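## Task

Place the boxes of staples in the blue bin, the spirit levels in the open cardboard box, and the threaded adapter and the cable glands in the steel box. No other object may end up in any of these three containers, unless it was already inside that container at the start.

## Robot and tools

Robot: two arms on a table. left_arm carries a left hand and sits on the +y side; right_arm carries a right hand. Base positions in the scene frame: left_arm (+0.005, +0.304, +0.030) m, right_arm (-0.026, -0.227, +0.022) m, each turned very slightly about z. A two-camera stand is fixed behind the arms. Loose objects may occasionally get nudged by something other than the robot.

Frames: the scene frame has its origin at table-top height, halfway between the nominal bases, with +z up and +x pointing out over the table. Fixed cameras and the table use the scene frame. Hand positions, quaternions (wxyz) and Hand targets in results use each arm's own base frame. Commanded offsets run along the current Hand target's own axes. The hand point lies 0.05 m in front of the palm. Its +z runs along the straightened fingers, which reach 0.06 to 0.07 m past it. Its +y points out of the palm. Its +x runs across the palm: away from the thumb on the right hand, toward the thumb on the left hand. A wrist bracket on the little-finger side can strike things.

A row has 28 numbers, each in [-1, 1], and always covers both arms. Order: left_arm dx, dy, dz, rx, ry, rz; left hand little, ring, middle, index, thumb_bend, thumb_turn, force_limit, speed; then the same fourteen for right_arm. dx..rz are offsets, not poses. They count from the Hand target at the start of the action or move, and every row is measured from that same start, never from the previous row. 1.0 equals 0.6 m or 180 degrees. rx, ry, rz form a single rotation vector. If an arm gets six zeros, it is asked for its current Hand target again. Sending the same offset twice moves the arm twice.

Hand numbers are targets, not offsets. Fingers: +1 straight, -1 curled. thumb_bend: +1 straight, -1 fully bent. thumb_turn: +1 beside the palm, -1 across from the fingers. force_limit runs linearly from about 0 N at -1 to 10 N at +1 at the fingertip (15 N for the two thumb motors). speed rises from nearly zero at -1 to full at +0.48, and stays full up to +1. For a gentle grip, close with speed -0.94 or lower. No value means "unchanged". To keep a hand as it is, resend the eight numbers of its last executed row. If none has run yet, send hand_measured plus hand_force_limit and hand_speed. With the thumb turned in front, the hand can grasp objects about 0.035 to 0.065 m thick, or a handle as thin as 0.025 m. To grip harder, raise force_limit and send a target more closed than hand_measured. To loosen, send one more open than hand_measured.

Tools:
- execute_actions(actions, cameras): actions is a list of actions. Each action is up to 15 rows, one per 1/30 s step, and the last row repeats until 15 steps are filled. Camera images come back only if actions is empty or cameras names them.
- move(target, speed, blend, blocking, cameras): target is one 28-number row or a list of up to 15 rows. Every row is an offset from the same starting Hand targets. speed is the path top speed in m/s, from 0.002 to 4.3, default 0.25; rotation is capped at twice that in rad/s. blend is in metres, used for corner rounding in a list; 0 means stop at each row. Paths are straight, finish together, last at least 0.5 s and at most 10 s, and do not avoid obstacles. Keep paths clear of an arm's own base. blocking=false returns early while the arm keeps moving.
- wait(seconds 0 to 10), stop() to brake a running move, zoom_image(camera, region [x0, y0, x1, y1] in pixels, at most 504 by 504), show_instructions(), finished_scene(scene) with the current scene number.

Cameras: cam_head_left, cam_head_right, cam_high, cam_left_wrist, cam_right_wrist, each 672x504. Calibrations may be off by a few degrees or millimetres.

Results: end_effector_position (m) and quaternion; Hand target, which is the last commanded pose after the orientation clip and is what the next offset counts from; hand_measured, hand_stopped_by (moving, target, force, stalled, fault) and hand_load_n, all in motor order. A positive load means something is pushing the finger open, and a load near 0 can mean the grip was lost. Joint torques follow joint order; numbers 3 and 4 wrap at ±28 N m. A move result adds a "move:" line giving the ending (done, off_target, moving, held, fault) and any limits (paced, held).

Behaviour: the controller limits commanded rotation to 40 degrees from the measured orientation per step. Arms often settle 1 to 3 cm short, usually low; command the remaining gap as a new offset. Arms in contact keep pushing until commanded back past the hand point. Faster moves hit harder.

Avoid: dropping things, releasing moving objects, slamming, hard pushes, heavy loads on fingers, contact between the two hands or arms, and anything leaving the table or being left off it. Holding loads or straining toward unreachable poses heats motors. MOTOR HOT appears at 85 °C; at 100 °C the arm goes limp for 30 to 60 s or more.

Each tool is called after "Emit:" by a JSON object that holds its "method" and its "body", one argument or row to a line.

Reference images:

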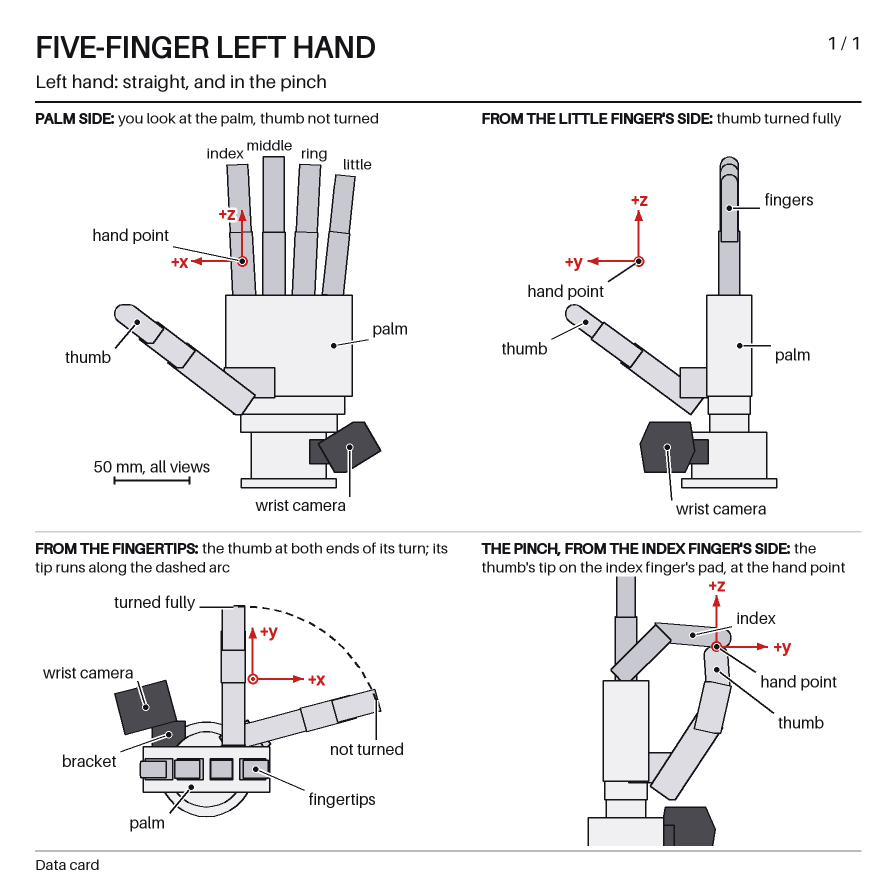

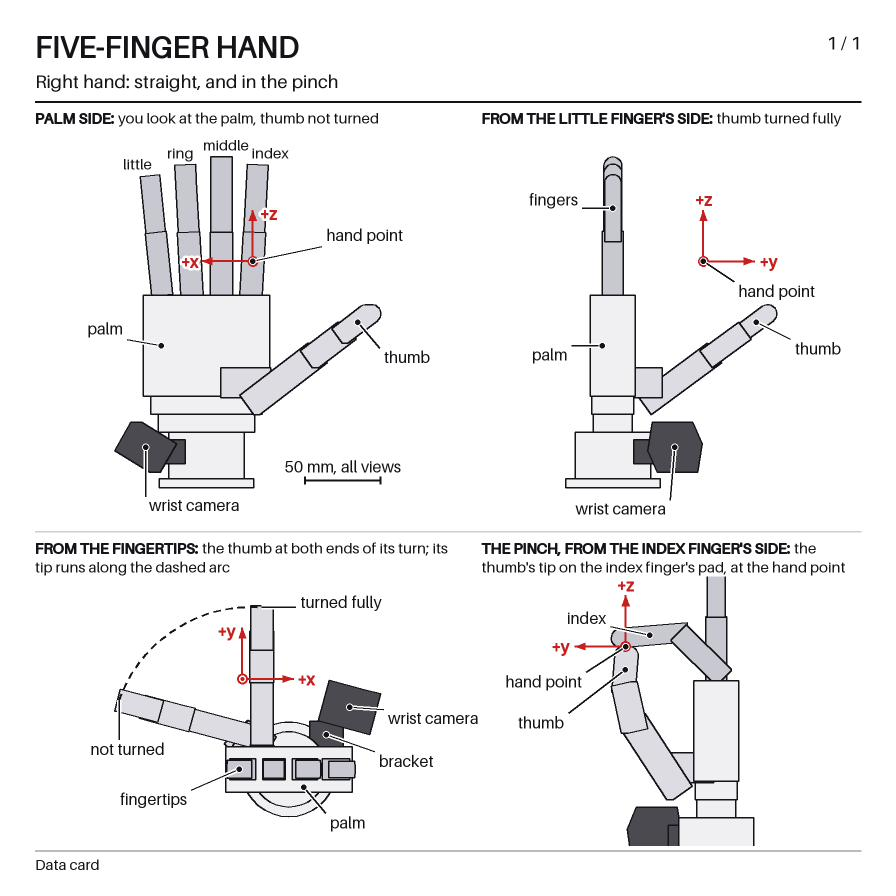

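## Session

Emit:
{"method": "execute_actions", "body": {
  "actions": []
}}

Scene clock: 0.00 s.
left_arm: end_effector_position=(+0.5381, +0.2883, +0.1930) hand_measured=(+1.000, +1.000, +1.000, +1.000, +1.000, +1.000) hand_load_n=(+0.0, +0.0, +0.0, +0.0, +0.0, +0.0) hand_stopped_by=(target, target, target, target, target, target) hand_force_limit=0.00 hand_speed=-0.80 end_effector_quat_wxyz=(-0.019, +0.937, +0.289, +0.193) | right_arm: end_effector_position=(+0.7037, +0.0442, +0.3802) hand_measured=(+1.000, +1.000, +1.000, +1.000, +1.000, +1.000) hand_load_n=(+0.0, +0.0, +0.5, +0.0, +0.0, +0.0) hand_stopped_by=(target, target, target, target, target, target) hand_force_limit=0.00 hand_speed=-0.80 end_effector_quat_wxyz=(+0.348, -0.439, +0.801, -0.214)
Joint positions: left_arm=[0.618 1.614 1.402 -0.977 0.084 -1.568] | right_arm=[-0.01 1.749 2.002 -0.983 0.03 0.545]
Joint velocities: within noise
Joint torques (N m): no reading
Motor temperatures (°C): left_arm=[26 24 24 23 25 24] | right_arm=[24 23 22 24 23 25]
Heat: left arm: hottest waist 26 °C; right arm: hottest wrist roll 25 °C.
Hand target: left_arm +0.5437, +0.2923, +0.1993; -0.021, +0.936, +0.289, +0.200 | right_arm +0.7079, +0.0441, +0.3903; +0.356, -0.436, +0.797, -0.219
camera_calibration:
cam_left_wrist: T_world_to_cam=[[-0.330285, 0.943546, 0.0251579, -0.100684], [0.555059, 0.172601, 0.813707, -0.50662], [0.763427, 0.282719, -0.580731, -0.266048], [0, 0, 0, 1]] pos_world=[0.451058, 0.25766, 0.26027]
cam_right_wrist: T_world_to_cam=[[-0.606328, 0.251189, -0.7545, 0.705769], [-0.236032, 0.849195, 0.472394, -0.0521878], [0.759378, 0.464512, -0.455602, -0.266475], [0, 0, 0, 1]] pos_world=[0.617965, -0.00918268, 0.43575]

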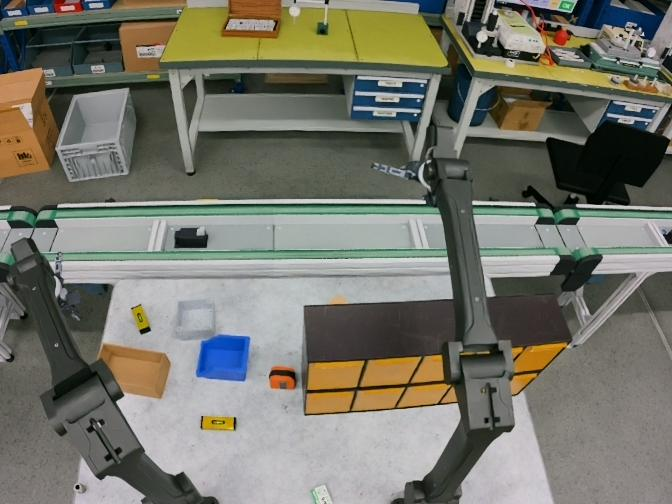

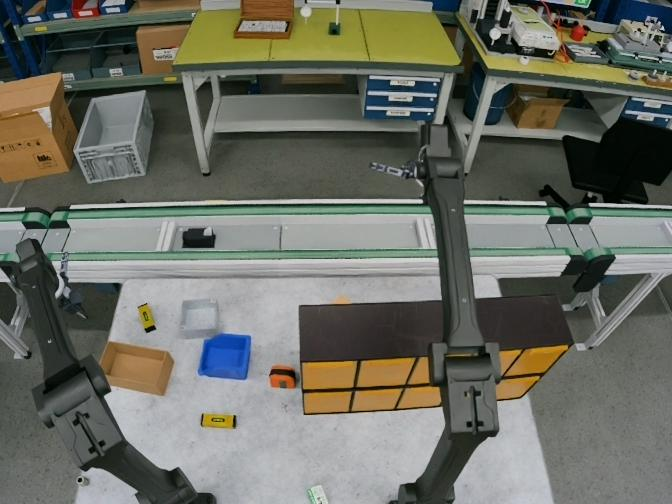

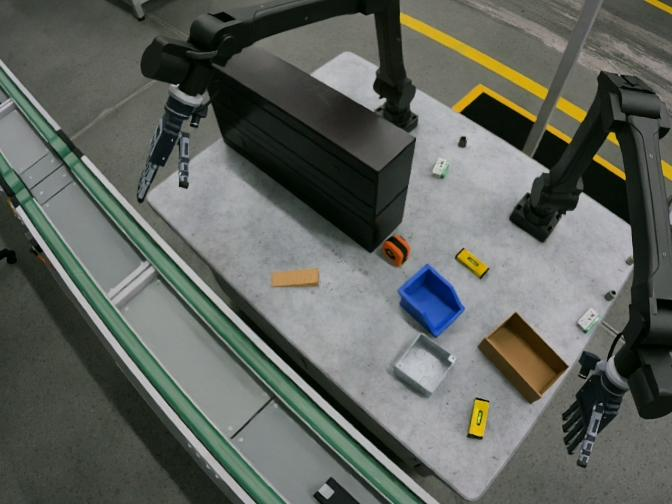

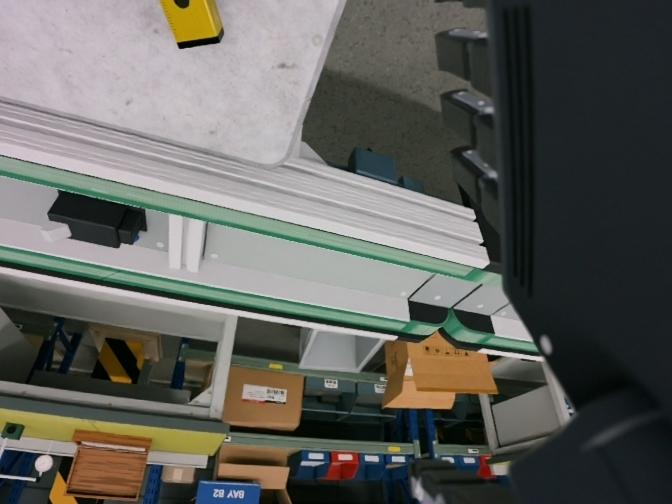

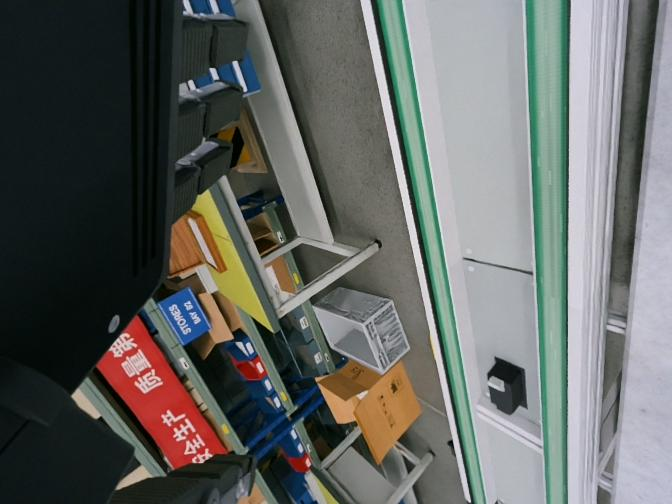

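Emit:
{"method": "zoom_image", "body": {
  "camera": "cam_high",
  "region": [400, 120, 520, 210]
}}

Emit:
{"method": "zoom_image", "body": {
  "camera": "cam_high",
  "region": [550, 240, 650, 350]
}}

Emit:
{"method": "zoom_image", "body": {
  "camera": "cam_high",
  "region": [360, 220, 580, 450]
}}

Emit:
{"method": "zoom_image", "body": {
  "camera": "cam_head_left",
  "region": [60, 280, 360, 504]
}}

Scaled by 4.200.

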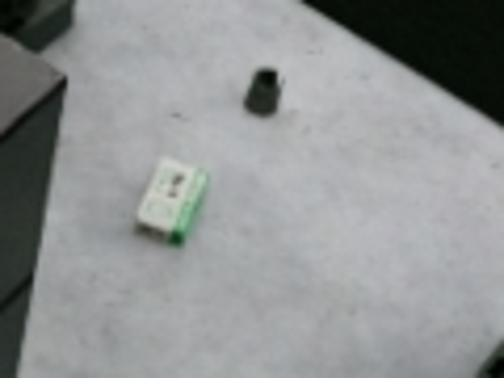

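Scaled by 4.582.

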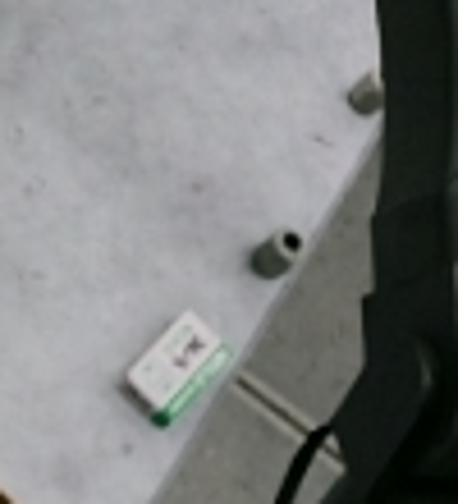

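Scaled by 2.191.

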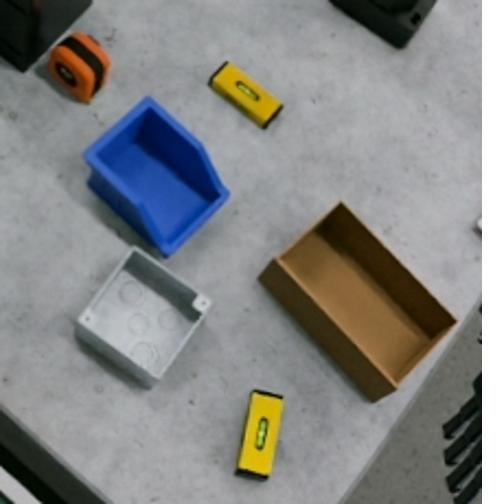

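Scaled by 1.680.

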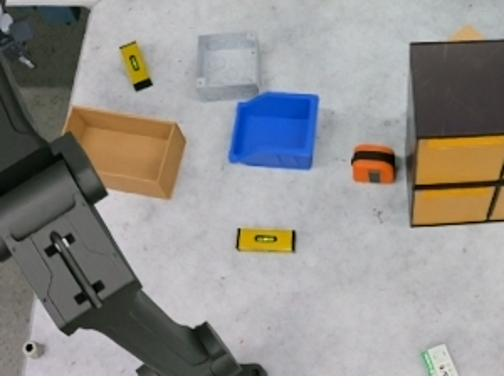

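Emit:
{"method": "move", "body": {
  "target": [
    [-0.1445,0.1058,0.1642,0.1799,-0.1134,0.0782,-0.9,-0.9,-0.3,-0.3,1,-1,0.0,0.2, 0,0,0,0,0,0,1,1,1,1,1,1,0,-0.8]
  ],
  "speed": 0.25,
  "cameras": ["cam_left_wrist","cam_high"]
}}

Scene clock: 126.70 s.
left_arm: end_effector_position=(+0.5351, +0.2052, +0.0709) hand_measured=(-0.900, -0.900, -0.300, -0.300, +1.000, -1.000) hand_load_n=(+0.0, +0.0, +0.0, +0.0, +0.0, +0.0) hand_stopped_by=(target, target, target, target, target, target) hand_force_limit=0.00 hand_speed=0.20 end_effector_quat_wxyz=(-0.250, +0.943, +0.208, -0.070) | right_arm: end_effector_position=(+0.7037, +0.0442, +0.3802) hand_measured=(+1.000, +1.000, +1.000, +1.000, +1.000, +1.000) hand_load_n=(+0.0, +0.0, +0.0, +0.0, +0.0, +0.0) hand_stopped_by=(target, target, target, target, target, target) hand_force_limit=0.00 hand_speed=-0.80 end_effector_quat_wxyz=(+0.348, -0.439, +0.801, -0.214)
Joint positions: left_arm=[0.282 1.88 1.541 -1.35 -0.513 -1.755] | right_arm=[-0.01 1.749 2.002 -0.983 0.03 0.545]
Joint torques (N m): left_arm=[0.09 -19.55 11.93 -0.16 -0.52 -0.06] | right_arm=[0.21 -20.01 11.23 2 0.07 -0.11]
Motor temperatures (°C): left_arm=[26 27 32 23 25 24] | right_arm=[24 26 32 25 23 25]
Heat: left arm: hottest elbow 32 °C; right arm: hottest elbow 32 °C.
Hand target: left_arm +0.5488, +0.2084, +0.0801; -0.252, +0.941, +0.217, -0.058 | right_arm +0.7079, +0.0441, +0.3903; +0.356, -0.436, +0.797, -0.219
Off the commanded pose: left_arm 0.017 m, 2 deg | right_arm 0.011 m, 1 deg.
move: off_target (left_arm, right_arm)
camera_calibration:
cam_left_wrist: T_world_to_cam=[[-0.107016, 0.872686, 0.47641, -0.157115], [0.943048, -0.0627017, 0.326694, -0.516039], [0.314973, 0.484239, -0.816275, -0.0958276], [0, 0, 0, 1]] pos_world=[0.500019, 0.151159, 0.165217]
Images, in order (width x height): cam_high 672x504, cam_left_wrist 672x504.

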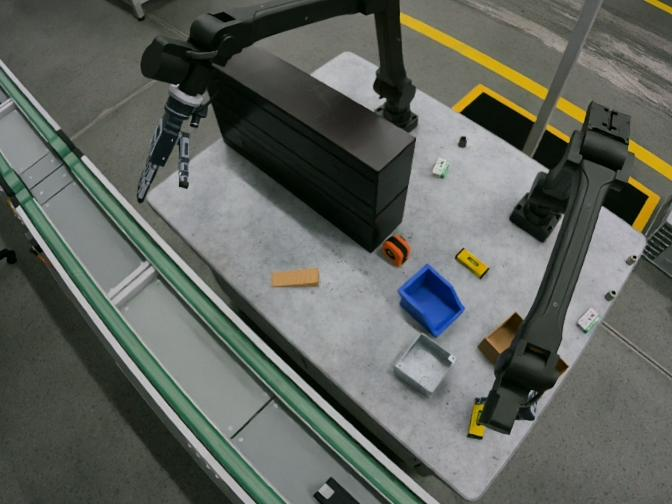

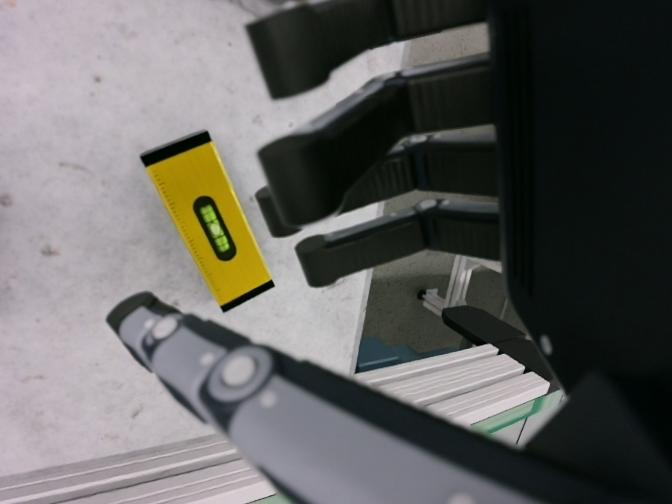

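Emit:
{"method": "move", "body": {
  "target": [
    [0.0013,0.0608,0.121,0,0,0,-0.9,-0.9,-0.3,-0.3,1,-1,0.0,0.2, 0,0,0,0,0,0,1,1,1,1,1,1,0,-0.8]
  ],
  "speed": 0.15,
  "cameras": ["cam_left_wrist"]
}}

Scene clock: 155.77 s.
left_arm: end_effector_position=(+0.5471, +0.2090, +0.0024) hand_measured=(-0.900, -0.900, -0.300, -0.300, +1.000, -1.000) hand_load_n=(+0.0, +0.0, +0.0, +0.0, +0.0, +0.0) hand_stopped_by=(target, target, target, target, target, target) hand_force_limit=0.00 hand_speed=0.20 end_effector_quat_wxyz=(-0.252, +0.943, +0.211, -0.060) | right_arm: end_effector_position=(+0.7037, +0.0442, +0.3802) hand_measured=(+1.000, +1.000, +1.000, +1.000, +1.000, +1.000) hand_load_n=(+0.0, +0.0, +0.0, +0.0, +0.0, +0.0) hand_stopped_by=(target, target, target, target, target, target) hand_force_limit=0.00 hand_speed=-0.80 end_effector_quat_wxyz=(+0.348, -0.439, +0.801, -0.214)
Joint positions: left_arm=[0.282 1.969 1.482 -1.182 -0.515 -1.756] | right_arm=[-0.01 1.749 2.002 -0.983 0.03 0.545]
Joint torques (N m): left_arm=[0.85 -20.19 7.56 0.73 -0.53 -0.05] | right_arm=[-0.15 -20.13 11.12 1.98 0.05 -0.1]
Heat: left arm: hottest elbow 31 °C; right arm: hottest elbow 33 °C.
Hand target: left_arm +0.5474, +0.2130, -0.0011; -0.252, +0.941, +0.217, -0.058 | right_arm +0.7079, +0.0441, +0.3903; +0.356, -0.436, +0.797, -0.219
Off the commanded pose: left_arm 0.005 m, 1 deg | right_arm 0.011 m, 1 deg.
move: off_target (right_arm)
camera_calibration:
cam_left_wrist: T_world_to_cam=[[-0.116428, 0.86916, 0.480631, -0.120657], [0.936502, -0.0650913, 0.344568, -0.50066], [0.33077, 0.490229, -0.806391, -0.167237], [0, 0, 0, 1]] pos_world=[0.510138, 0.154266, 0.0956445]
Images, in order (width x height): cam_left_wrist 672x504.

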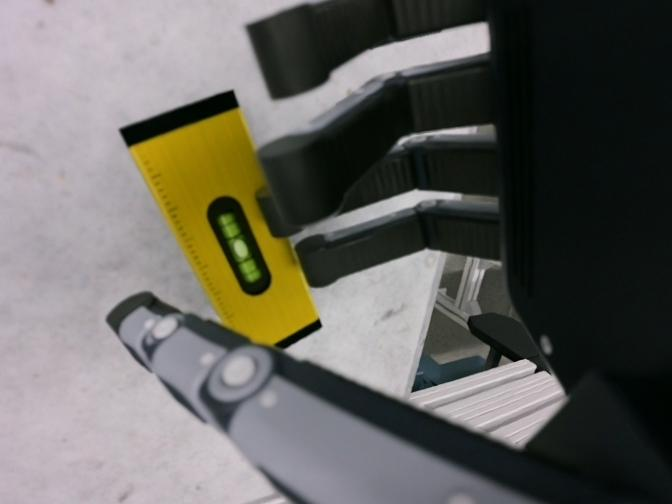

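Emit:
{"method": "move", "body": {
  "target": [
    [0.002,0.017,0.0372,0,0,0,-0.9,-0.9,-0.3,-0.3,1,-1,0.0,0.2, 0,0,0,0,0,0,1,1,1,1,1,1,0,-0.8]
  ],
  "speed": 0.06,
  "cameras": ["cam_left_wrist"]
}}

Scene clock: 173.83 s.
left_arm: end_effector_position=(+0.5549, +0.2117, +0.0002) hand_measured=(-0.900, -0.900, -0.300, -0.300, +1.000, -1.000) hand_load_n=(+0.0, +0.0, -4.0, +0.0, +0.0, +0.0) hand_stopped_by=(target, target, target, target, target, target) hand_force_limit=0.00 hand_speed=0.20 end_effector_quat_wxyz=(-0.254, +0.942, +0.216, -0.043) | right_arm: end_effector_position=(+0.7037, +0.0442, +0.3802) hand_measured=(+1.000, +1.000, +1.000, +1.000, +1.000, +1.000) hand_load_n=(+0.0, +0.0, +0.0, +0.0, +0.0, +0.0) hand_stopped_by=(target, target, target, target, target, target) hand_force_limit=0.00 hand_speed=-0.80 end_effector_quat_wxyz=(+0.348, -0.439, +0.801, -0.214)
Joint positions: left_arm=[0.282 1.97 1.474 -1.138 -0.517 -1.756] | right_arm=[-0.01 1.749 2.002 -0.983 0.03 0.545]
Joint torques (N m): left_arm=[1.03 -18.14 6.38 1.03 -0.4 0.01] | right_arm=[-0.03 -20.54 11.15 2 0.05 -0.11]
Heat: left arm: hottest elbow 31 °C; right arm: hottest elbow 33 °C.
Hand target: left_arm +0.5475, +0.2156, -0.0256; -0.252, +0.941, +0.217, -0.058 | right_arm +0.7079, +0.0441, +0.3903; +0.356, -0.436, +0.797, -0.219
Off the commanded pose: left_arm 0.027 m, 2 deg | right_arm 0.011 m, 1 deg.
move: off_target (left_arm, right_arm)
camera_calibration:
cam_left_wrist: T_world_to_cam=[[-0.132668, 0.863314, 0.486918, -0.110766], [0.924297, -0.0696172, 0.375271, -0.499338], [0.357874, 0.499843, -0.788723, -0.190088], [0, 0, 0, 1]] pos_world=[0.514869, 0.155877, 0.0913942]
Images, in order (width x height): cam_left_wrist 672x504.

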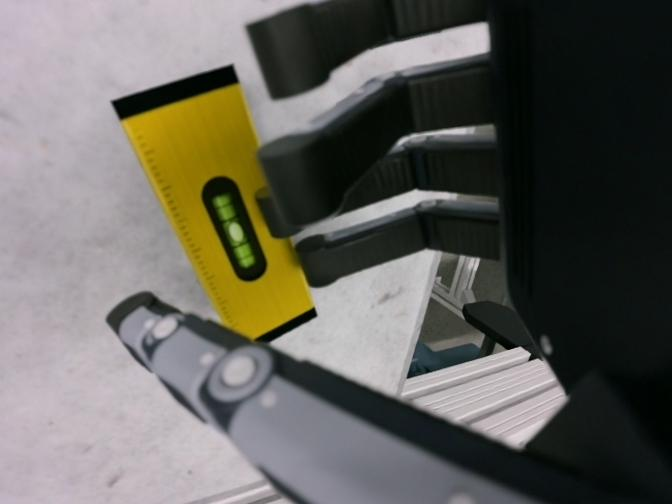

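Emit:
{"method": "move", "body": {
  "target": [
    [0.0078,-0.0388,-0.0845,0.0568,0.0259,0.0372,-0.9,-0.9,-0.3,-0.3,1,-1,0.0,0.2, 0,0,0,0,0,0,1,1,1,1,1,1,0,-0.8],
    [0.0078,-0.0388,-0.0845,0.0568,0.0259,0.0372,-0.9,-0.9,-0.15,-0.15,1,-1,0.0,0.2, 0,0,0,0,0,0,1,1,1,1,1,1,0,-0.8]
  ],
  "speed": 0.1,
  "cameras": ["cam_left_wrist"]
}}

Scene clock: 229.20 s.
left_arm: end_effector_position=(+0.5435, +0.2182, +0.0189) hand_measured=(-0.900, -0.900, -0.150, -0.150, +1.000, -1.000) hand_load_n=(+0.0, +0.0, +0.0, +0.0, +0.0, +0.0) hand_stopped_by=(target, target, target, target, target, target) hand_force_limit=0.00 hand_speed=0.20 end_effector_quat_wxyz=(-0.338, +0.926, +0.154, -0.062) | right_arm: end_effector_position=(+0.7037, +0.0442, +0.3802) hand_measured=(+1.000, +1.000, +1.000, +1.000, +1.000, +1.000) hand_load_n=(+0.0, +0.0, +0.0, +0.0, +0.0, +0.0) hand_stopped_by=(target, target, target, target, target, target) hand_force_limit=0.00 hand_speed=-0.80 end_effector_quat_wxyz=(+0.348, -0.439, +0.801, -0.214)
Joint positions: left_arm=[0.242 1.954 1.474 -1.179 -0.698 -1.691] | right_arm=[-0.01 1.749 2.002 -0.983 0.03 0.545]
Joint torques (N m): left_arm=[0.26 -21.66 10 -0.02 -0.68 0.19] | right_arm=[-0.26 -19.84 11.14 1.99 0.01 -0.18]
Heat: left arm: hottest shoulder 29 °C; right arm: hottest elbow 34 °C.
Hand target: left_arm +0.5540, +0.2131, +0.0301; -0.340, +0.928, +0.145, -0.054 | right_arm +0.7079, +0.0441, +0.3903; +0.356, -0.436, +0.797, -0.219
Off the commanded pose: left_arm 0.016 m, 1 deg | right_arm 0.011 m, 1 deg.
move: off_target (left_arm, right_arm); target 2's new numbers were sent with left_arm's hand 0.016 m and 1 deg from that target
camera_calibration:
cam_left_wrist: T_world_to_cam=[[0.0141911, 0.783751, 0.620913, -0.19194], [0.942582, -0.217709, 0.253262, -0.470736], [0.333673, 0.581667, -0.741839, -0.180032], [0, 0, 0, 1]] pos_world=[0.506503, 0.152668, 0.104843]
Images, in order (width x height): cam_left_wrist 672x504.

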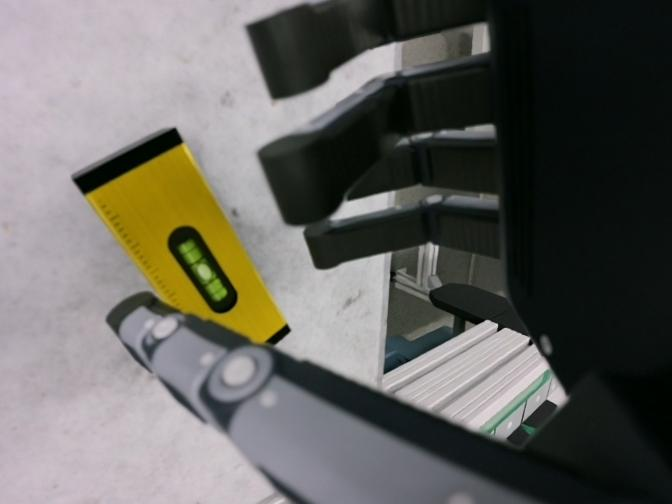

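Emit:
{"method": "move", "body": {
  "target": [
    [-0.0003,0.0507,0.0588,0,0,0,-0.9,-0.9,-0.15,-0.15,1,-1,0.0,0.2, 0,0,0,0,0,0,1,1,1,1,1,1,0,-0.8]
  ],
  "speed": 0.08,
  "cameras": ["cam_left_wrist"]
}}

Scene clock: 238.73 s.
left_arm: end_effector_position=(+0.5529, +0.2203, -0.0062) hand_measured=(-0.900, -0.900, -0.150, -0.150, +1.000, -1.000) hand_load_n=(+0.0, +0.0, +0.0, +0.0, +0.0, +0.0) hand_stopped_by=(target, target, target, target, target, target) hand_force_limit=0.00 hand_speed=0.20 end_effector_quat_wxyz=(-0.340, +0.926, +0.159, -0.050) | right_arm: end_effector_position=(+0.7037, +0.0442, +0.3802) hand_measured=(+1.000, +1.000, +1.000, +1.000, +1.000, +1.000) hand_load_n=(+0.0, +0.0, +0.0, +0.0, +0.0, +0.0) hand_stopped_by=(target, target, target, target, target, target) hand_force_limit=0.00 hand_speed=-0.80 end_effector_quat_wxyz=(+0.348, -0.439, +0.801, -0.214)
Joint positions: left_arm=[0.242 1.992 1.46 -1.1 -0.698 -1.691] | right_arm=[-0.01 1.749 2.002 -0.983 0.03 0.545]
Joint torques (N m): left_arm=[-0.09 -20.25 7.13 0.79 -0.66 0.16] | right_arm=[0.15 -19.72 11.22 2 0.07 -0.17]
Heat: left arm: hottest elbow 29 °C; right arm: hottest elbow 34 °C.
Hand target: left_arm +0.5538, +0.2127, -0.0166; -0.340, +0.928, +0.145, -0.054 | right_arm +0.7079, +0.0441, +0.3903; +0.356, -0.436, +0.797, -0.219
Off the commanded pose: left_arm 0.013 m, 2 deg | right_arm 0.011 m, 1 deg.
move: off_target (left_arm, right_arm)
camera_calibration:
cam_left_wrist: T_world_to_cam=[[-0.00185832, 0.779465, 0.626443, -0.168335], [0.935538, -0.219919, 0.276415, -0.468232], [0.353222, 0.586574, -0.72881, -0.21487], [0, 0, 0, 1]] pos_world=[0.513633, 0.154276, 0.0782792]
Images, in order (width x height): cam_left_wrist 672x504.

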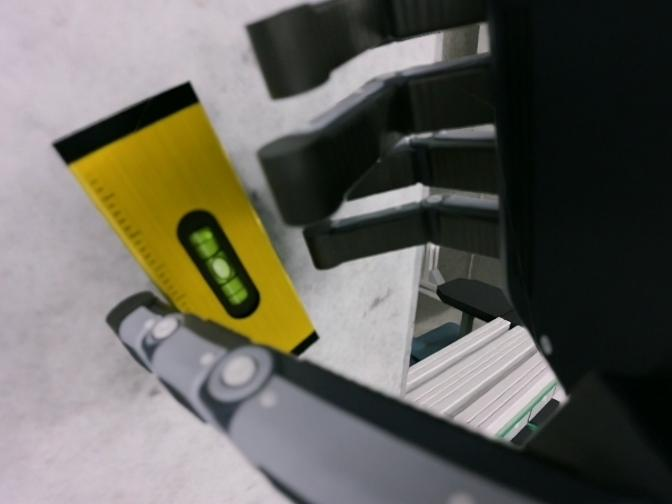

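Emit:
{"method": "move", "body": {
  "target": [
    [-0.0067,0.0115,-0.0183,0,0,0,-0.9,-0.9,-0.15,-0.15,1,-1,0.0,0.2, 0,0,0,0,0,0,1,1,1,1,1,1,0,-0.8]
  ],
  "speed": 0.08,
  "cameras": ["cam_left_wrist"]
}}

Scene clock: 252.23 s.
left_arm: end_effector_position=(+0.5574, +0.2064, -0.0063) hand_measured=(-0.900, -0.900, -0.150, -0.150, +1.000, -1.000) hand_load_n=(+0.0, +0.5, +0.0, +0.0, +0.0, +0.0) hand_stopped_by=(target, target, target, target, target, target) hand_force_limit=0.00 hand_speed=0.20 end_effector_quat_wxyz=(-0.340, +0.928, +0.147, -0.047) | right_arm: end_effector_position=(+0.7037, +0.0442, +0.3802) hand_measured=(+1.000, +1.000, +1.000, +1.000, +1.000, +1.000) hand_load_n=(+0.0, +0.0, +0.0, +0.0, +0.0, -0.5) hand_stopped_by=(target, target, target, target, target, target) hand_force_limit=0.00 hand_speed=-0.80 end_effector_quat_wxyz=(+0.348, -0.439, +0.801, -0.214)
Joint positions: left_arm=[0.217 1.992 1.46 -1.103 -0.698 -1.692] | right_arm=[-0.01 1.749 2.002 -0.983 0.03 0.545]
Joint torques (N m): left_arm=[-1.08 -21.25 6.75 -0.05 -0.56 -0.07] | right_arm=[0.44 -20.07 11.22 2.09 0.06 -0.16]
Heat: left arm: hottest shoulder 29 °C; right arm: hottest elbow 34 °C.
Hand target: left_arm +0.5538, +0.1996, -0.0127; -0.340, +0.928, +0.145, -0.054 | right_arm +0.7079, +0.0441, +0.3903; +0.356, -0.436, +0.797, -0.219
Off the commanded pose: left_arm 0.010 m, 1 deg | right_arm 0.011 m, 1 deg.
move: off_target (right_arm)
camera_calibration:
cam_left_wrist: T_world_to_cam=[[0.0184116, 0.779628, 0.625972, -0.168766], [0.930733, -0.24207, 0.274114, -0.468195], [0.365236, 0.577566, -0.730082, -0.213136], [0, 0, 0, 1]] pos_world=[0.516717, 0.141339, 0.0783755]
Images, in order (width x height): cam_left_wrist 672x504.

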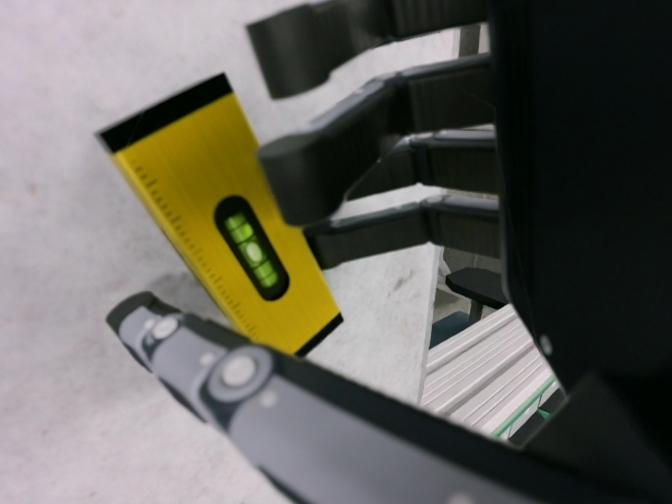

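Emit:
{"method": "move", "body": {
  "target": [
    [-0.0017,0.0103,0.0132,0,0,0,-0.9,-0.9,-0.15,-0.15,1,-1,0.0,0.2, 0,0,0,0,0,0,1,1,1,1,1,1,0,-0.8]
  ],
  "speed": 0.05,
  "cameras": ["cam_left_wrist"]
}}

Scene clock: 268.40 s.
left_arm: end_effector_position=(+0.5535, +0.2055, -0.0095) hand_measured=(-0.900, -0.900, -0.150, -0.150, +1.000, -1.000) hand_load_n=(+0.0, +0.0, -0.5, +0.0, +0.0, +0.0) hand_stopped_by=(target, target, target, target, target, target) hand_force_limit=0.00 hand_speed=0.20 end_effector_quat_wxyz=(-0.340, +0.928, +0.146, -0.051) | right_arm: end_effector_position=(+0.7037, +0.0442, +0.3802) hand_measured=(+1.000, +1.000, +1.000, +1.000, +1.000, +1.000) hand_load_n=(+0.0, +0.0, +0.0, +0.0, +0.0, +0.0) hand_stopped_by=(target, target, target, target, target, target) hand_force_limit=0.00 hand_speed=-0.80 end_effector_quat_wxyz=(+0.348, -0.439, +0.801, -0.214)
Joint positions: left_arm=[0.217 1.992 1.45 -1.102 -0.698 -1.693] | right_arm=[-0.01 1.749 2.002 -0.983 0.03 0.545]
Joint torques (N m): left_arm=[-0.62 -18.9 6.86 0.58 -0.58 -0.11] | right_arm=[0.26 -20.07 11.22 1.96 0.04 -0.11]
Heat: left arm: hottest shoulder 29 °C; right arm: hottest elbow 34 °C.
Hand target: left_arm +0.5527, +0.1996, -0.0227; -0.340, +0.928, +0.145, -0.054 | right_arm +0.7079, +0.0441, +0.3903; +0.356, -0.436, +0.797, -0.219
Off the commanded pose: left_arm 0.014 m, 0 deg | right_arm 0.011 m, 1 deg.
move: off_target (left_arm, right_arm)
camera_calibration:
cam_left_wrist: T_world_to_cam=[[0.0232146, 0.780728, 0.62444, -0.168906], [0.932969, -0.241343, 0.267063, -0.465326], [0.359207, 0.576383, -0.733998, -0.210052], [0, 0, 0, 1]] pos_world=[0.513508, 0.140637, 0.0755644]
Images, in order (width x height): cam_left_wrist 672x504.

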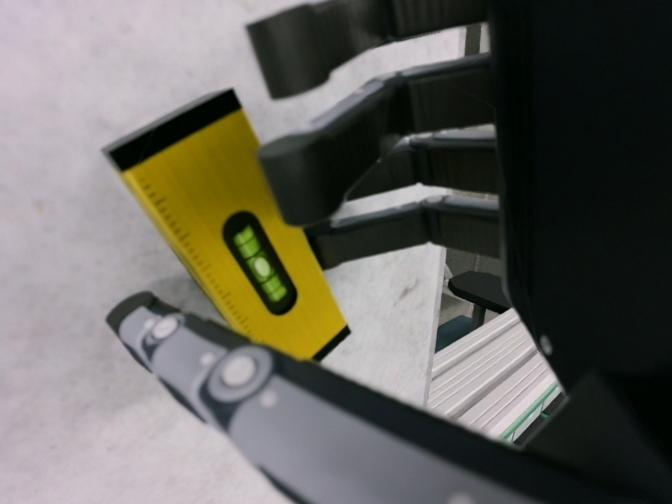

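Emit:
{"method": "move", "body": {
  "target": [
    [0,0,0,0,0,0,-0.9,-0.9,-0.15,-0.15,0.2,-1,-0.3,-0.7, 0,0,0,0,0,0,1,1,1,1,1,1,0,-0.8]
  ],
  "speed": 0.05,
  "cameras": ["cam_left_wrist"]
}}

Scene clock: 276.70 s.
left_arm: end_effector_position=(+0.5535, +0.2055, -0.0095) hand_measured=(-0.900, -0.900, -0.150, -0.150, +0.764, -1.000) hand_load_n=(+0.0, +0.0, +4.5, +0.0, +6.0, +0.0) hand_stopped_by=(target, target, target, target, force, target) hand_force_limit=-0.30 hand_speed=-0.70 end_effector_quat_wxyz=(-0.340, +0.928, +0.146, -0.051) | right_arm: end_effector_position=(+0.7037, +0.0442, +0.3802) hand_measured=(+1.000, +1.000, +1.000, +1.000, +1.000, +1.000) hand_load_n=(+0.0, +0.0, +0.0, +0.0, +0.0, -0.5) hand_stopped_by=(target, target, target, target, target, target) hand_force_limit=0.00 hand_speed=-0.80 end_effector_quat_wxyz=(+0.348, -0.439, +0.801, -0.214)
Joint positions: left_arm=[0.217 1.992 1.45 -1.102 -0.698 -1.693] | right_arm=[-0.01 1.749 2.002 -0.983 0.03 0.545]
Joint torques (N m): left_arm=[-0.56 -19.43 6.72 0.79 -0.58 -0.1] | right_arm=[0.38 -20.13 11.04 1.88 0.05 -0.11]
Heat: left arm: hottest shoulder 29 °C; right arm: hottest elbow 34 °C.
Hand target: left_arm +0.5527, +0.1997, -0.0227; -0.340, +0.928, +0.145, -0.054 | right_arm +0.7079, +0.0441, +0.3903; +0.356, -0.436, +0.797, -0.219
Off the commanded pose: left_arm 0.014 m, 0 deg | right_arm 0.011 m, 1 deg.
move: off_target (left_arm, right_arm)
camera_calibration:
cam_left_wrist: T_world_to_cam=[[0.0232146, 0.780728, 0.62444, -0.168906], [0.932969, -0.241343, 0.267063, -0.465326], [0.359207, 0.576383, -0.733998, -0.210052], [0, 0, 0, 1]] pos_world=[0.513508, 0.140637, 0.0755644]
Images, in order (width x height): cam_left_wrist 672x504.

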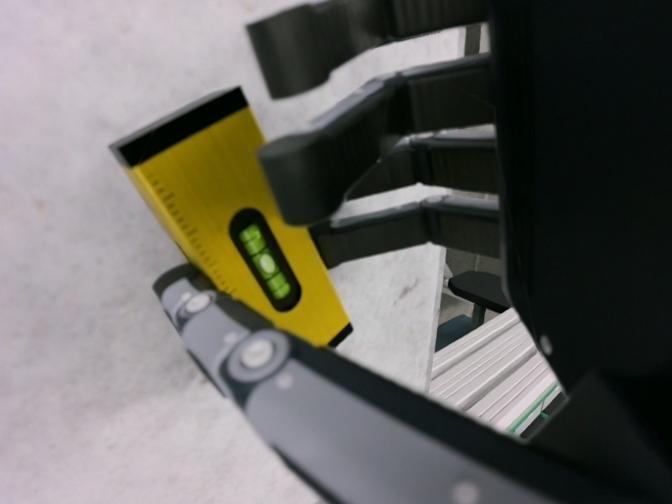

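Emit:
{"method": "move", "body": {
  "target": [
    [0,0,0,0,0,0,-0.9,-0.9,-0.15,-0.4,0.15,-1,-0.1,-0.8, 0,0,0,0,0,0,1,1,1,1,1,1,0,-0.8],
    [0.0,-0.0643,-0.0766,0,0,0,-0.9,-0.9,-0.15,-0.4,0.15,-1,-0.1,-0.8, 0,0,0,0,0,0,1,1,1,1,1,1,0,-0.8]
  ],
  "speed": 0.06,
  "cameras": ["cam_left_wrist","cam_high"]
}}

Scene clock: 288.07 s.
left_arm: end_effector_position=(+0.5349, +0.2016, +0.0201) hand_measured=(-0.900, -0.900, -0.150, -0.220, +0.760, -1.000) hand_load_n=(+0.0, +0.0, +2.0, +5.0, +8.0, -3.5) hand_stopped_by=(target, target, target, force, force, target) hand_force_limit=-0.10 hand_speed=-0.80 end_effector_quat_wxyz=(-0.339, +0.928, +0.138, -0.074) | right_arm: end_effector_position=(+0.7037, +0.0442, +0.3802) hand_measured=(+1.000, +1.000, +1.000, +1.000, +1.000, +1.000) hand_load_n=(+0.0, +0.0, +0.5, +0.0, +0.0, -0.5) hand_stopped_by=(target, target, target, target, target, target) hand_force_limit=0.00 hand_speed=-0.80 end_effector_quat_wxyz=(+0.348, -0.439, +0.801, -0.214)
Joint positions: left_arm=[0.217 1.941 1.457 -1.211 -0.699 -1.694] | right_arm=[-0.01 1.749 2.002 -0.983 0.03 0.545]
Joint torques (N m): left_arm=[-0.5 -21.25 11.23 -0.24 -0.51 -0.09] | right_arm=[0.03 -20.01 11.06 1.78 0.08 -0.1]
Heat: left arm: hottest shoulder 29 °C; right arm: hottest elbow 34 °C.
Hand target: left_arm +0.5529, +0.1995, +0.0373; -0.340, +0.928, +0.145, -0.054 | right_arm +0.7079, +0.0441, +0.3903; +0.356, -0.436, +0.797, -0.219
Off the commanded pose: left_arm 0.025 m, 2 deg | right_arm 0.011 m, 1 deg.
move: off_target (left_arm, right_arm)
camera_calibration:
cam_left_wrist: T_world_to_cam=[[0.0530499, 0.787176, 0.614443, -0.200916], [0.945246, -0.238004, 0.223301, -0.463232], [0.322017, 0.568954, -0.756701, -0.157519], [0, 0, 0, 1]] pos_world=[0.499251, 0.137526, 0.107697]
Images, in order (width x height): cam_high 672x504, cam_left_wrist 672x504.

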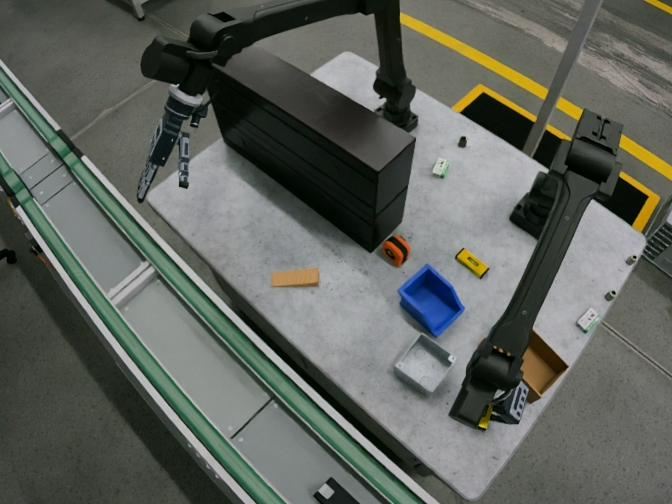

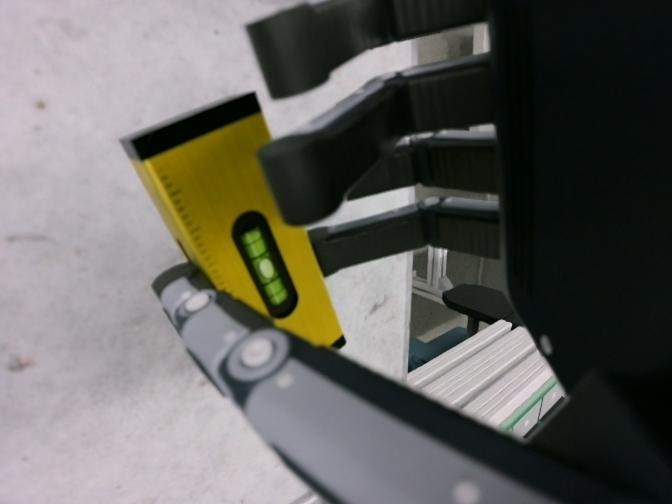

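Emit:
{"method": "move", "body": {
  "target": [
    [0,-0.059,-0.0702,0,0,0,-0.9,-0.9,-0.15,-0.4,0.15,-1,-0.1,-0.8, 0,0,0,0,0,0,1,1,1,1,1,1,0,-0.8],
    [-0.2203,-0.0763,-0.0615,0,0.4214,0.5022,-0.9,-0.9,-0.15,-0.4,0.15,-1,-0.1,-0.8, 0,0,0,0,0,0,1,1,1,1,1,1,0,-0.8]
  ],
  "speed": 0.25,
  "blend": [0.03,0],
  "cameras": ["cam_left_wrist","cam_high","cam_head_left"]
}}

Scene clock: 347.47 s.
left_arm: end_effector_position=(+0.4194, +0.1600, +0.0879) hand_measured=(-0.900, -0.900, -0.150, -0.220, +0.760, -1.000) hand_load_n=(+0.0, +0.0, +2.5, +5.0, +8.0, -3.5) hand_stopped_by=(target, target, target, force, force, target) hand_force_limit=-0.10 hand_speed=-0.80 end_effector_quat_wxyz=(+0.212, -0.605, +0.721, -0.261) | right_arm: end_effector_position=(+0.7037, +0.0442, +0.3802) hand_measured=(+1.000, +1.000, +1.000, +1.000, +1.000, +1.000) hand_load_n=(+0.0, +0.0, +0.0, +0.0, +0.0, -0.5) hand_stopped_by=(target, target, target, target, target, target) hand_force_limit=0.00 hand_speed=-0.80 end_effector_quat_wxyz=(+0.348, -0.439, +0.801, -0.214)
Joint positions: left_arm=[0.533 1.41 0.931 -0.541 0.432 0.583] | right_arm=[-0.01 1.749 2.002 -0.983 0.03 0.545]
Joint torques (N m): left_arm=[1.67 -12.45 11.14 0.94 0.32 0.19] | right_arm=[0.32 -20.25 11.06 1.96 0.03 -0.16]
Heat: left arm: hottest shoulder 30 °C; right arm: hottest elbow 34 °C.
Hand target: left_arm +0.4237, +0.1696, +0.0953; +0.220, -0.603, +0.722, -0.260 | right_arm +0.7079, +0.0441, +0.3903; +0.356, -0.436, +0.797, -0.219
Off the commanded pose: left_arm 0.013 m, 1 deg | right_arm 0.011 m, 1 deg.
move: off_target (left_arm, right_arm); blend cut to 0.0274 m at target 1
camera_calibration:
cam_left_wrist: T_world_to_cam=[[0.688526, -0.385617, 0.614192, -0.282678], [-0.646409, -0.710267, 0.278705, 0.359156], [0.328767, -0.588914, -0.738303, 0.135399], [0, 0, 0, 1]] pos_world=[0.382277, 0.22583, 0.173486]
Images, in order (width x height): cam_head_left 672x504, cam_high 672x504, cam_left_wrist 672x504.

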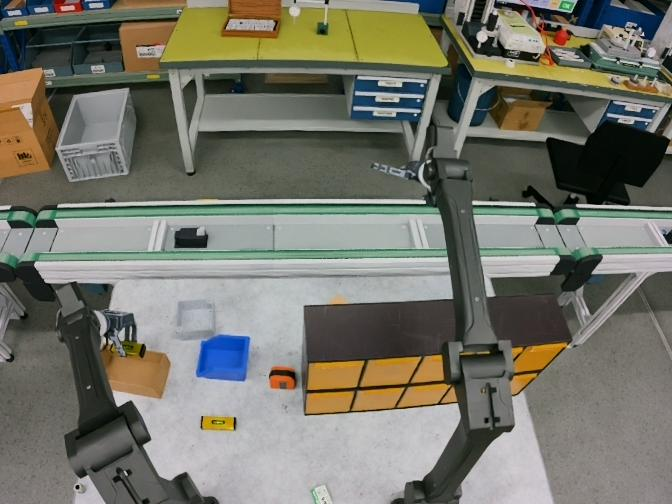

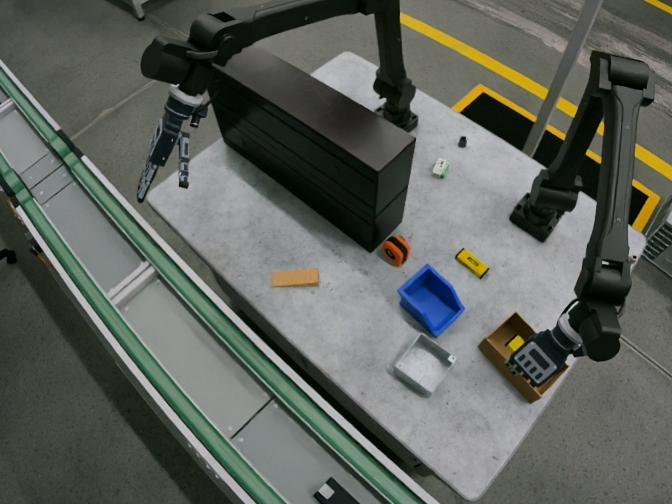

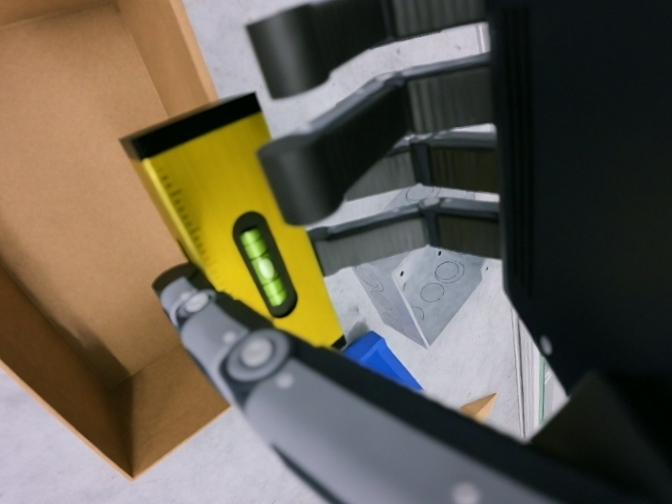

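Emit:
{"method": "zoom_image", "body": {
  "camera": "cam_head_left",
  "region": [60, 280, 260, 430]
}}

Emit:
{"method": "zoom_image", "body": {
  "camera": "cam_high",
  "region": [440, 290, 600, 410]
}}

Scaled by 2.520.

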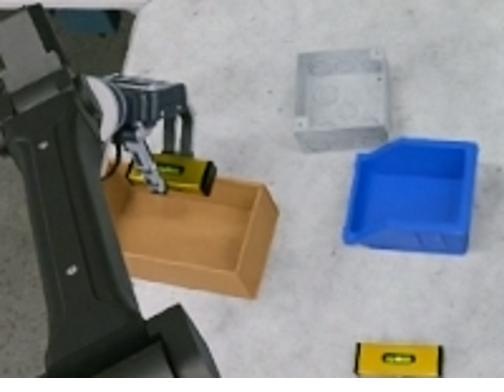

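Scaled by 3.150.

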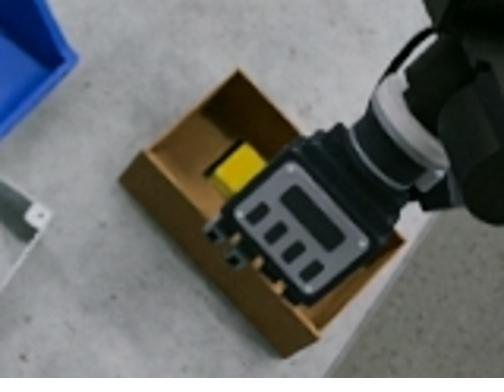

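Emit:
{"method": "move", "body": {
  "target": [
    [0.0055,0.0775,-0.015,0,0,0,-0.9,-0.9,-0.15,-0.4,0.15,-1,-0.1,-0.8, 0,0,0,0,0,0,1,1,1,1,1,1,0,-0.8]
  ],
  "speed": 0.15,
  "cameras": ["cam_left_wrist","cam_high"]
}}

Scene clock: 540.83 s.
left_arm: end_effector_position=(+0.3808, +0.1680, +0.0688) hand_measured=(-0.900, -0.900, -0.150, -0.220, +0.760, -1.000) hand_load_n=(+0.0, +0.0, +2.5, +5.0, +8.0, -3.5) hand_stopped_by=(target, target, target, force, force, target) hand_force_limit=-0.10 hand_speed=-0.80 end_effector_quat_wxyz=(+0.206, -0.609, +0.720, -0.260) | right_arm: end_effector_position=(+0.7037, +0.0442, +0.3802) hand_measured=(+1.000, +1.000, +1.000, +1.000, +1.000, +1.000) hand_load_n=(+0.0, +0.0, +0.0, +0.0, +0.0, +0.0) hand_stopped_by=(target, target, target, target, target, target) hand_force_limit=0.00 hand_speed=-0.80 end_effector_quat_wxyz=(+0.348, -0.439, +0.801, -0.214)
Joint positions: left_arm=[0.603 1.374 0.843 -0.531 0.467 0.646] | right_arm=[-0.01 1.749 2.002 -0.983 0.03 0.545]
Joint torques (N m): left_arm=[0.62 -11.4 8.39 1.81 0.32 0.2] | right_arm=[-0.03 -20.31 11.18 1.94 0.02 -0.15]
Heat: left arm: hottest elbow 34 °C; right arm: hottest elbow 36 °C.
Hand target: left_arm +0.3823, +0.1738, +0.0724; +0.220, -0.603, +0.722, -0.260 | right_arm +0.7079, +0.0441, +0.3903; +0.356, -0.436, +0.797, -0.219
Off the commanded pose: left_arm 0.007 m, 2 deg | right_arm 0.011 m, 1 deg.
move: off_target (right_arm)
camera_calibration:
cam_left_wrist: T_world_to_cam=[[0.697036, -0.377739, 0.60947, -0.245405], [-0.640351, -0.710385, 0.292069, 0.341939], [0.322632, -0.593857, -0.737049, 0.141797], [0, 0, 0, 1]] pos_world=[0.344269, 0.234416, 0.154209]
Images, in order (width x height): cam_high 672x504, cam_left_wrist 672x504.

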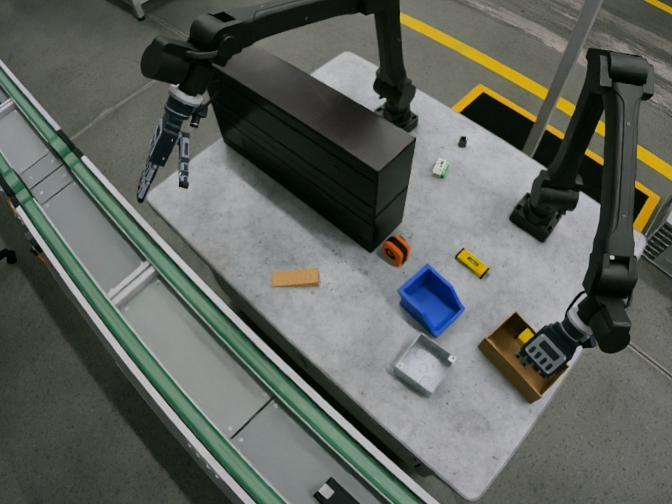

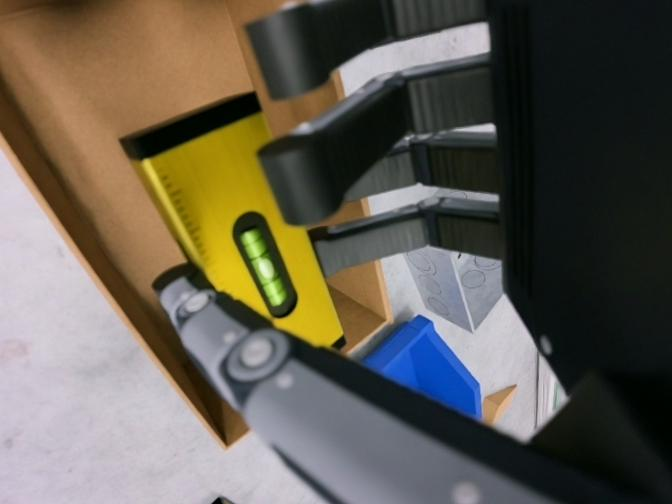

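Emit:
{"method": "move", "body": {
  "target": [
    [0.0072,0.0723,0.0793,0,0,0,-0.9,-0.9,-0.15,-0.4,0.15,-1,-0.1,-0.8, 0,0,0,0,0,0,1,1,1,1,1,1,0,-0.8]
  ],
  "speed": 0.1,
  "cameras": ["cam_left_wrist","cam_high"]
}}

Scene clock: 558.60 s.
left_arm: end_effector_position=(+0.3783, +0.1663, +0.0106) hand_measured=(-0.900, -0.900, -0.150, -0.220, +0.760, -1.000) hand_load_n=(+0.0, +0.0, +2.5, +5.0, +8.5, -3.5) hand_stopped_by=(target, target, target, force, force, target) hand_force_limit=-0.10 hand_speed=-0.80 end_effector_quat_wxyz=(+0.214, -0.606, +0.720, -0.261) | right_arm: end_effector_position=(+0.7037, +0.0442, +0.3802) hand_measured=(+1.000, +1.000, +1.000, +1.000, +1.000, +1.000) hand_load_n=(+0.0, +0.0, +0.0, +0.0, +0.0, +0.0) hand_stopped_by=(target, target, target, target, target, target) hand_force_limit=0.00 hand_speed=-0.80 end_effector_quat_wxyz=(+0.348, -0.439, +0.801, -0.214)
Joint positions: left_arm=[0.603 1.464 0.745 -0.325 0.467 0.647] | right_arm=[-0.01 1.749 2.002 -0.983 0.03 0.545]
Joint torques (N m): left_arm=[1.2 -11.87 7.57 1.96 0.27 0.14] | right_arm=[0.32 -20.37 11.18 1.88 0.05 -0.11]
Heat: left arm: hottest elbow 33 °C; right arm: hottest elbow 36 °C.
Hand target: left_arm +0.3787, +0.1702, +0.0080; +0.219, -0.603, +0.722, -0.260 | right_arm +0.7079, +0.0441, +0.3903; +0.356, -0.436, +0.797, -0.219
Off the commanded pose: left_arm 0.005 m, 1 deg | right_arm 0.011 m, 1 deg.
move: off_target (right_arm)
camera_calibration:
cam_left_wrist: T_world_to_cam=[[0.688133, -0.384361, 0.615418, -0.204414], [-0.644773, -0.712922, 0.275699, 0.358429], [0.332777, -0.586522, -0.738411, 0.0937132], [0, 0, 0, 1]] pos_world=[0.340584, 0.231928, 0.0961805]
Images, in order (width x height): cam_high 672x504, cam_left_wrist 672x504.

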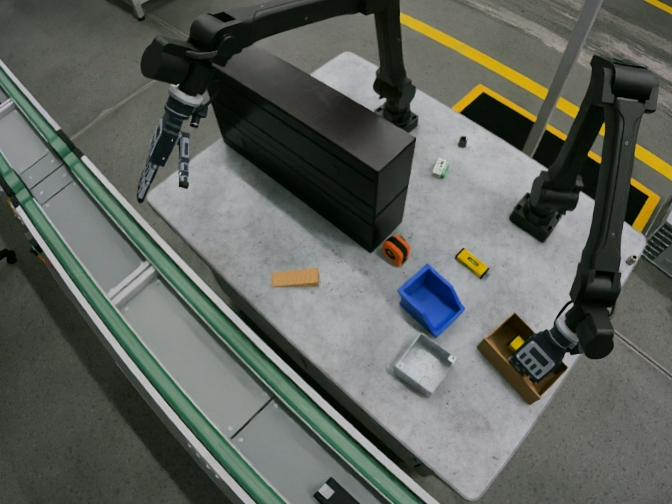

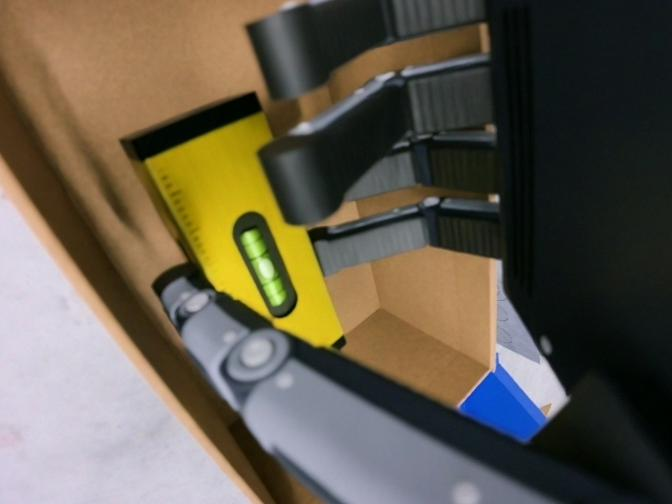

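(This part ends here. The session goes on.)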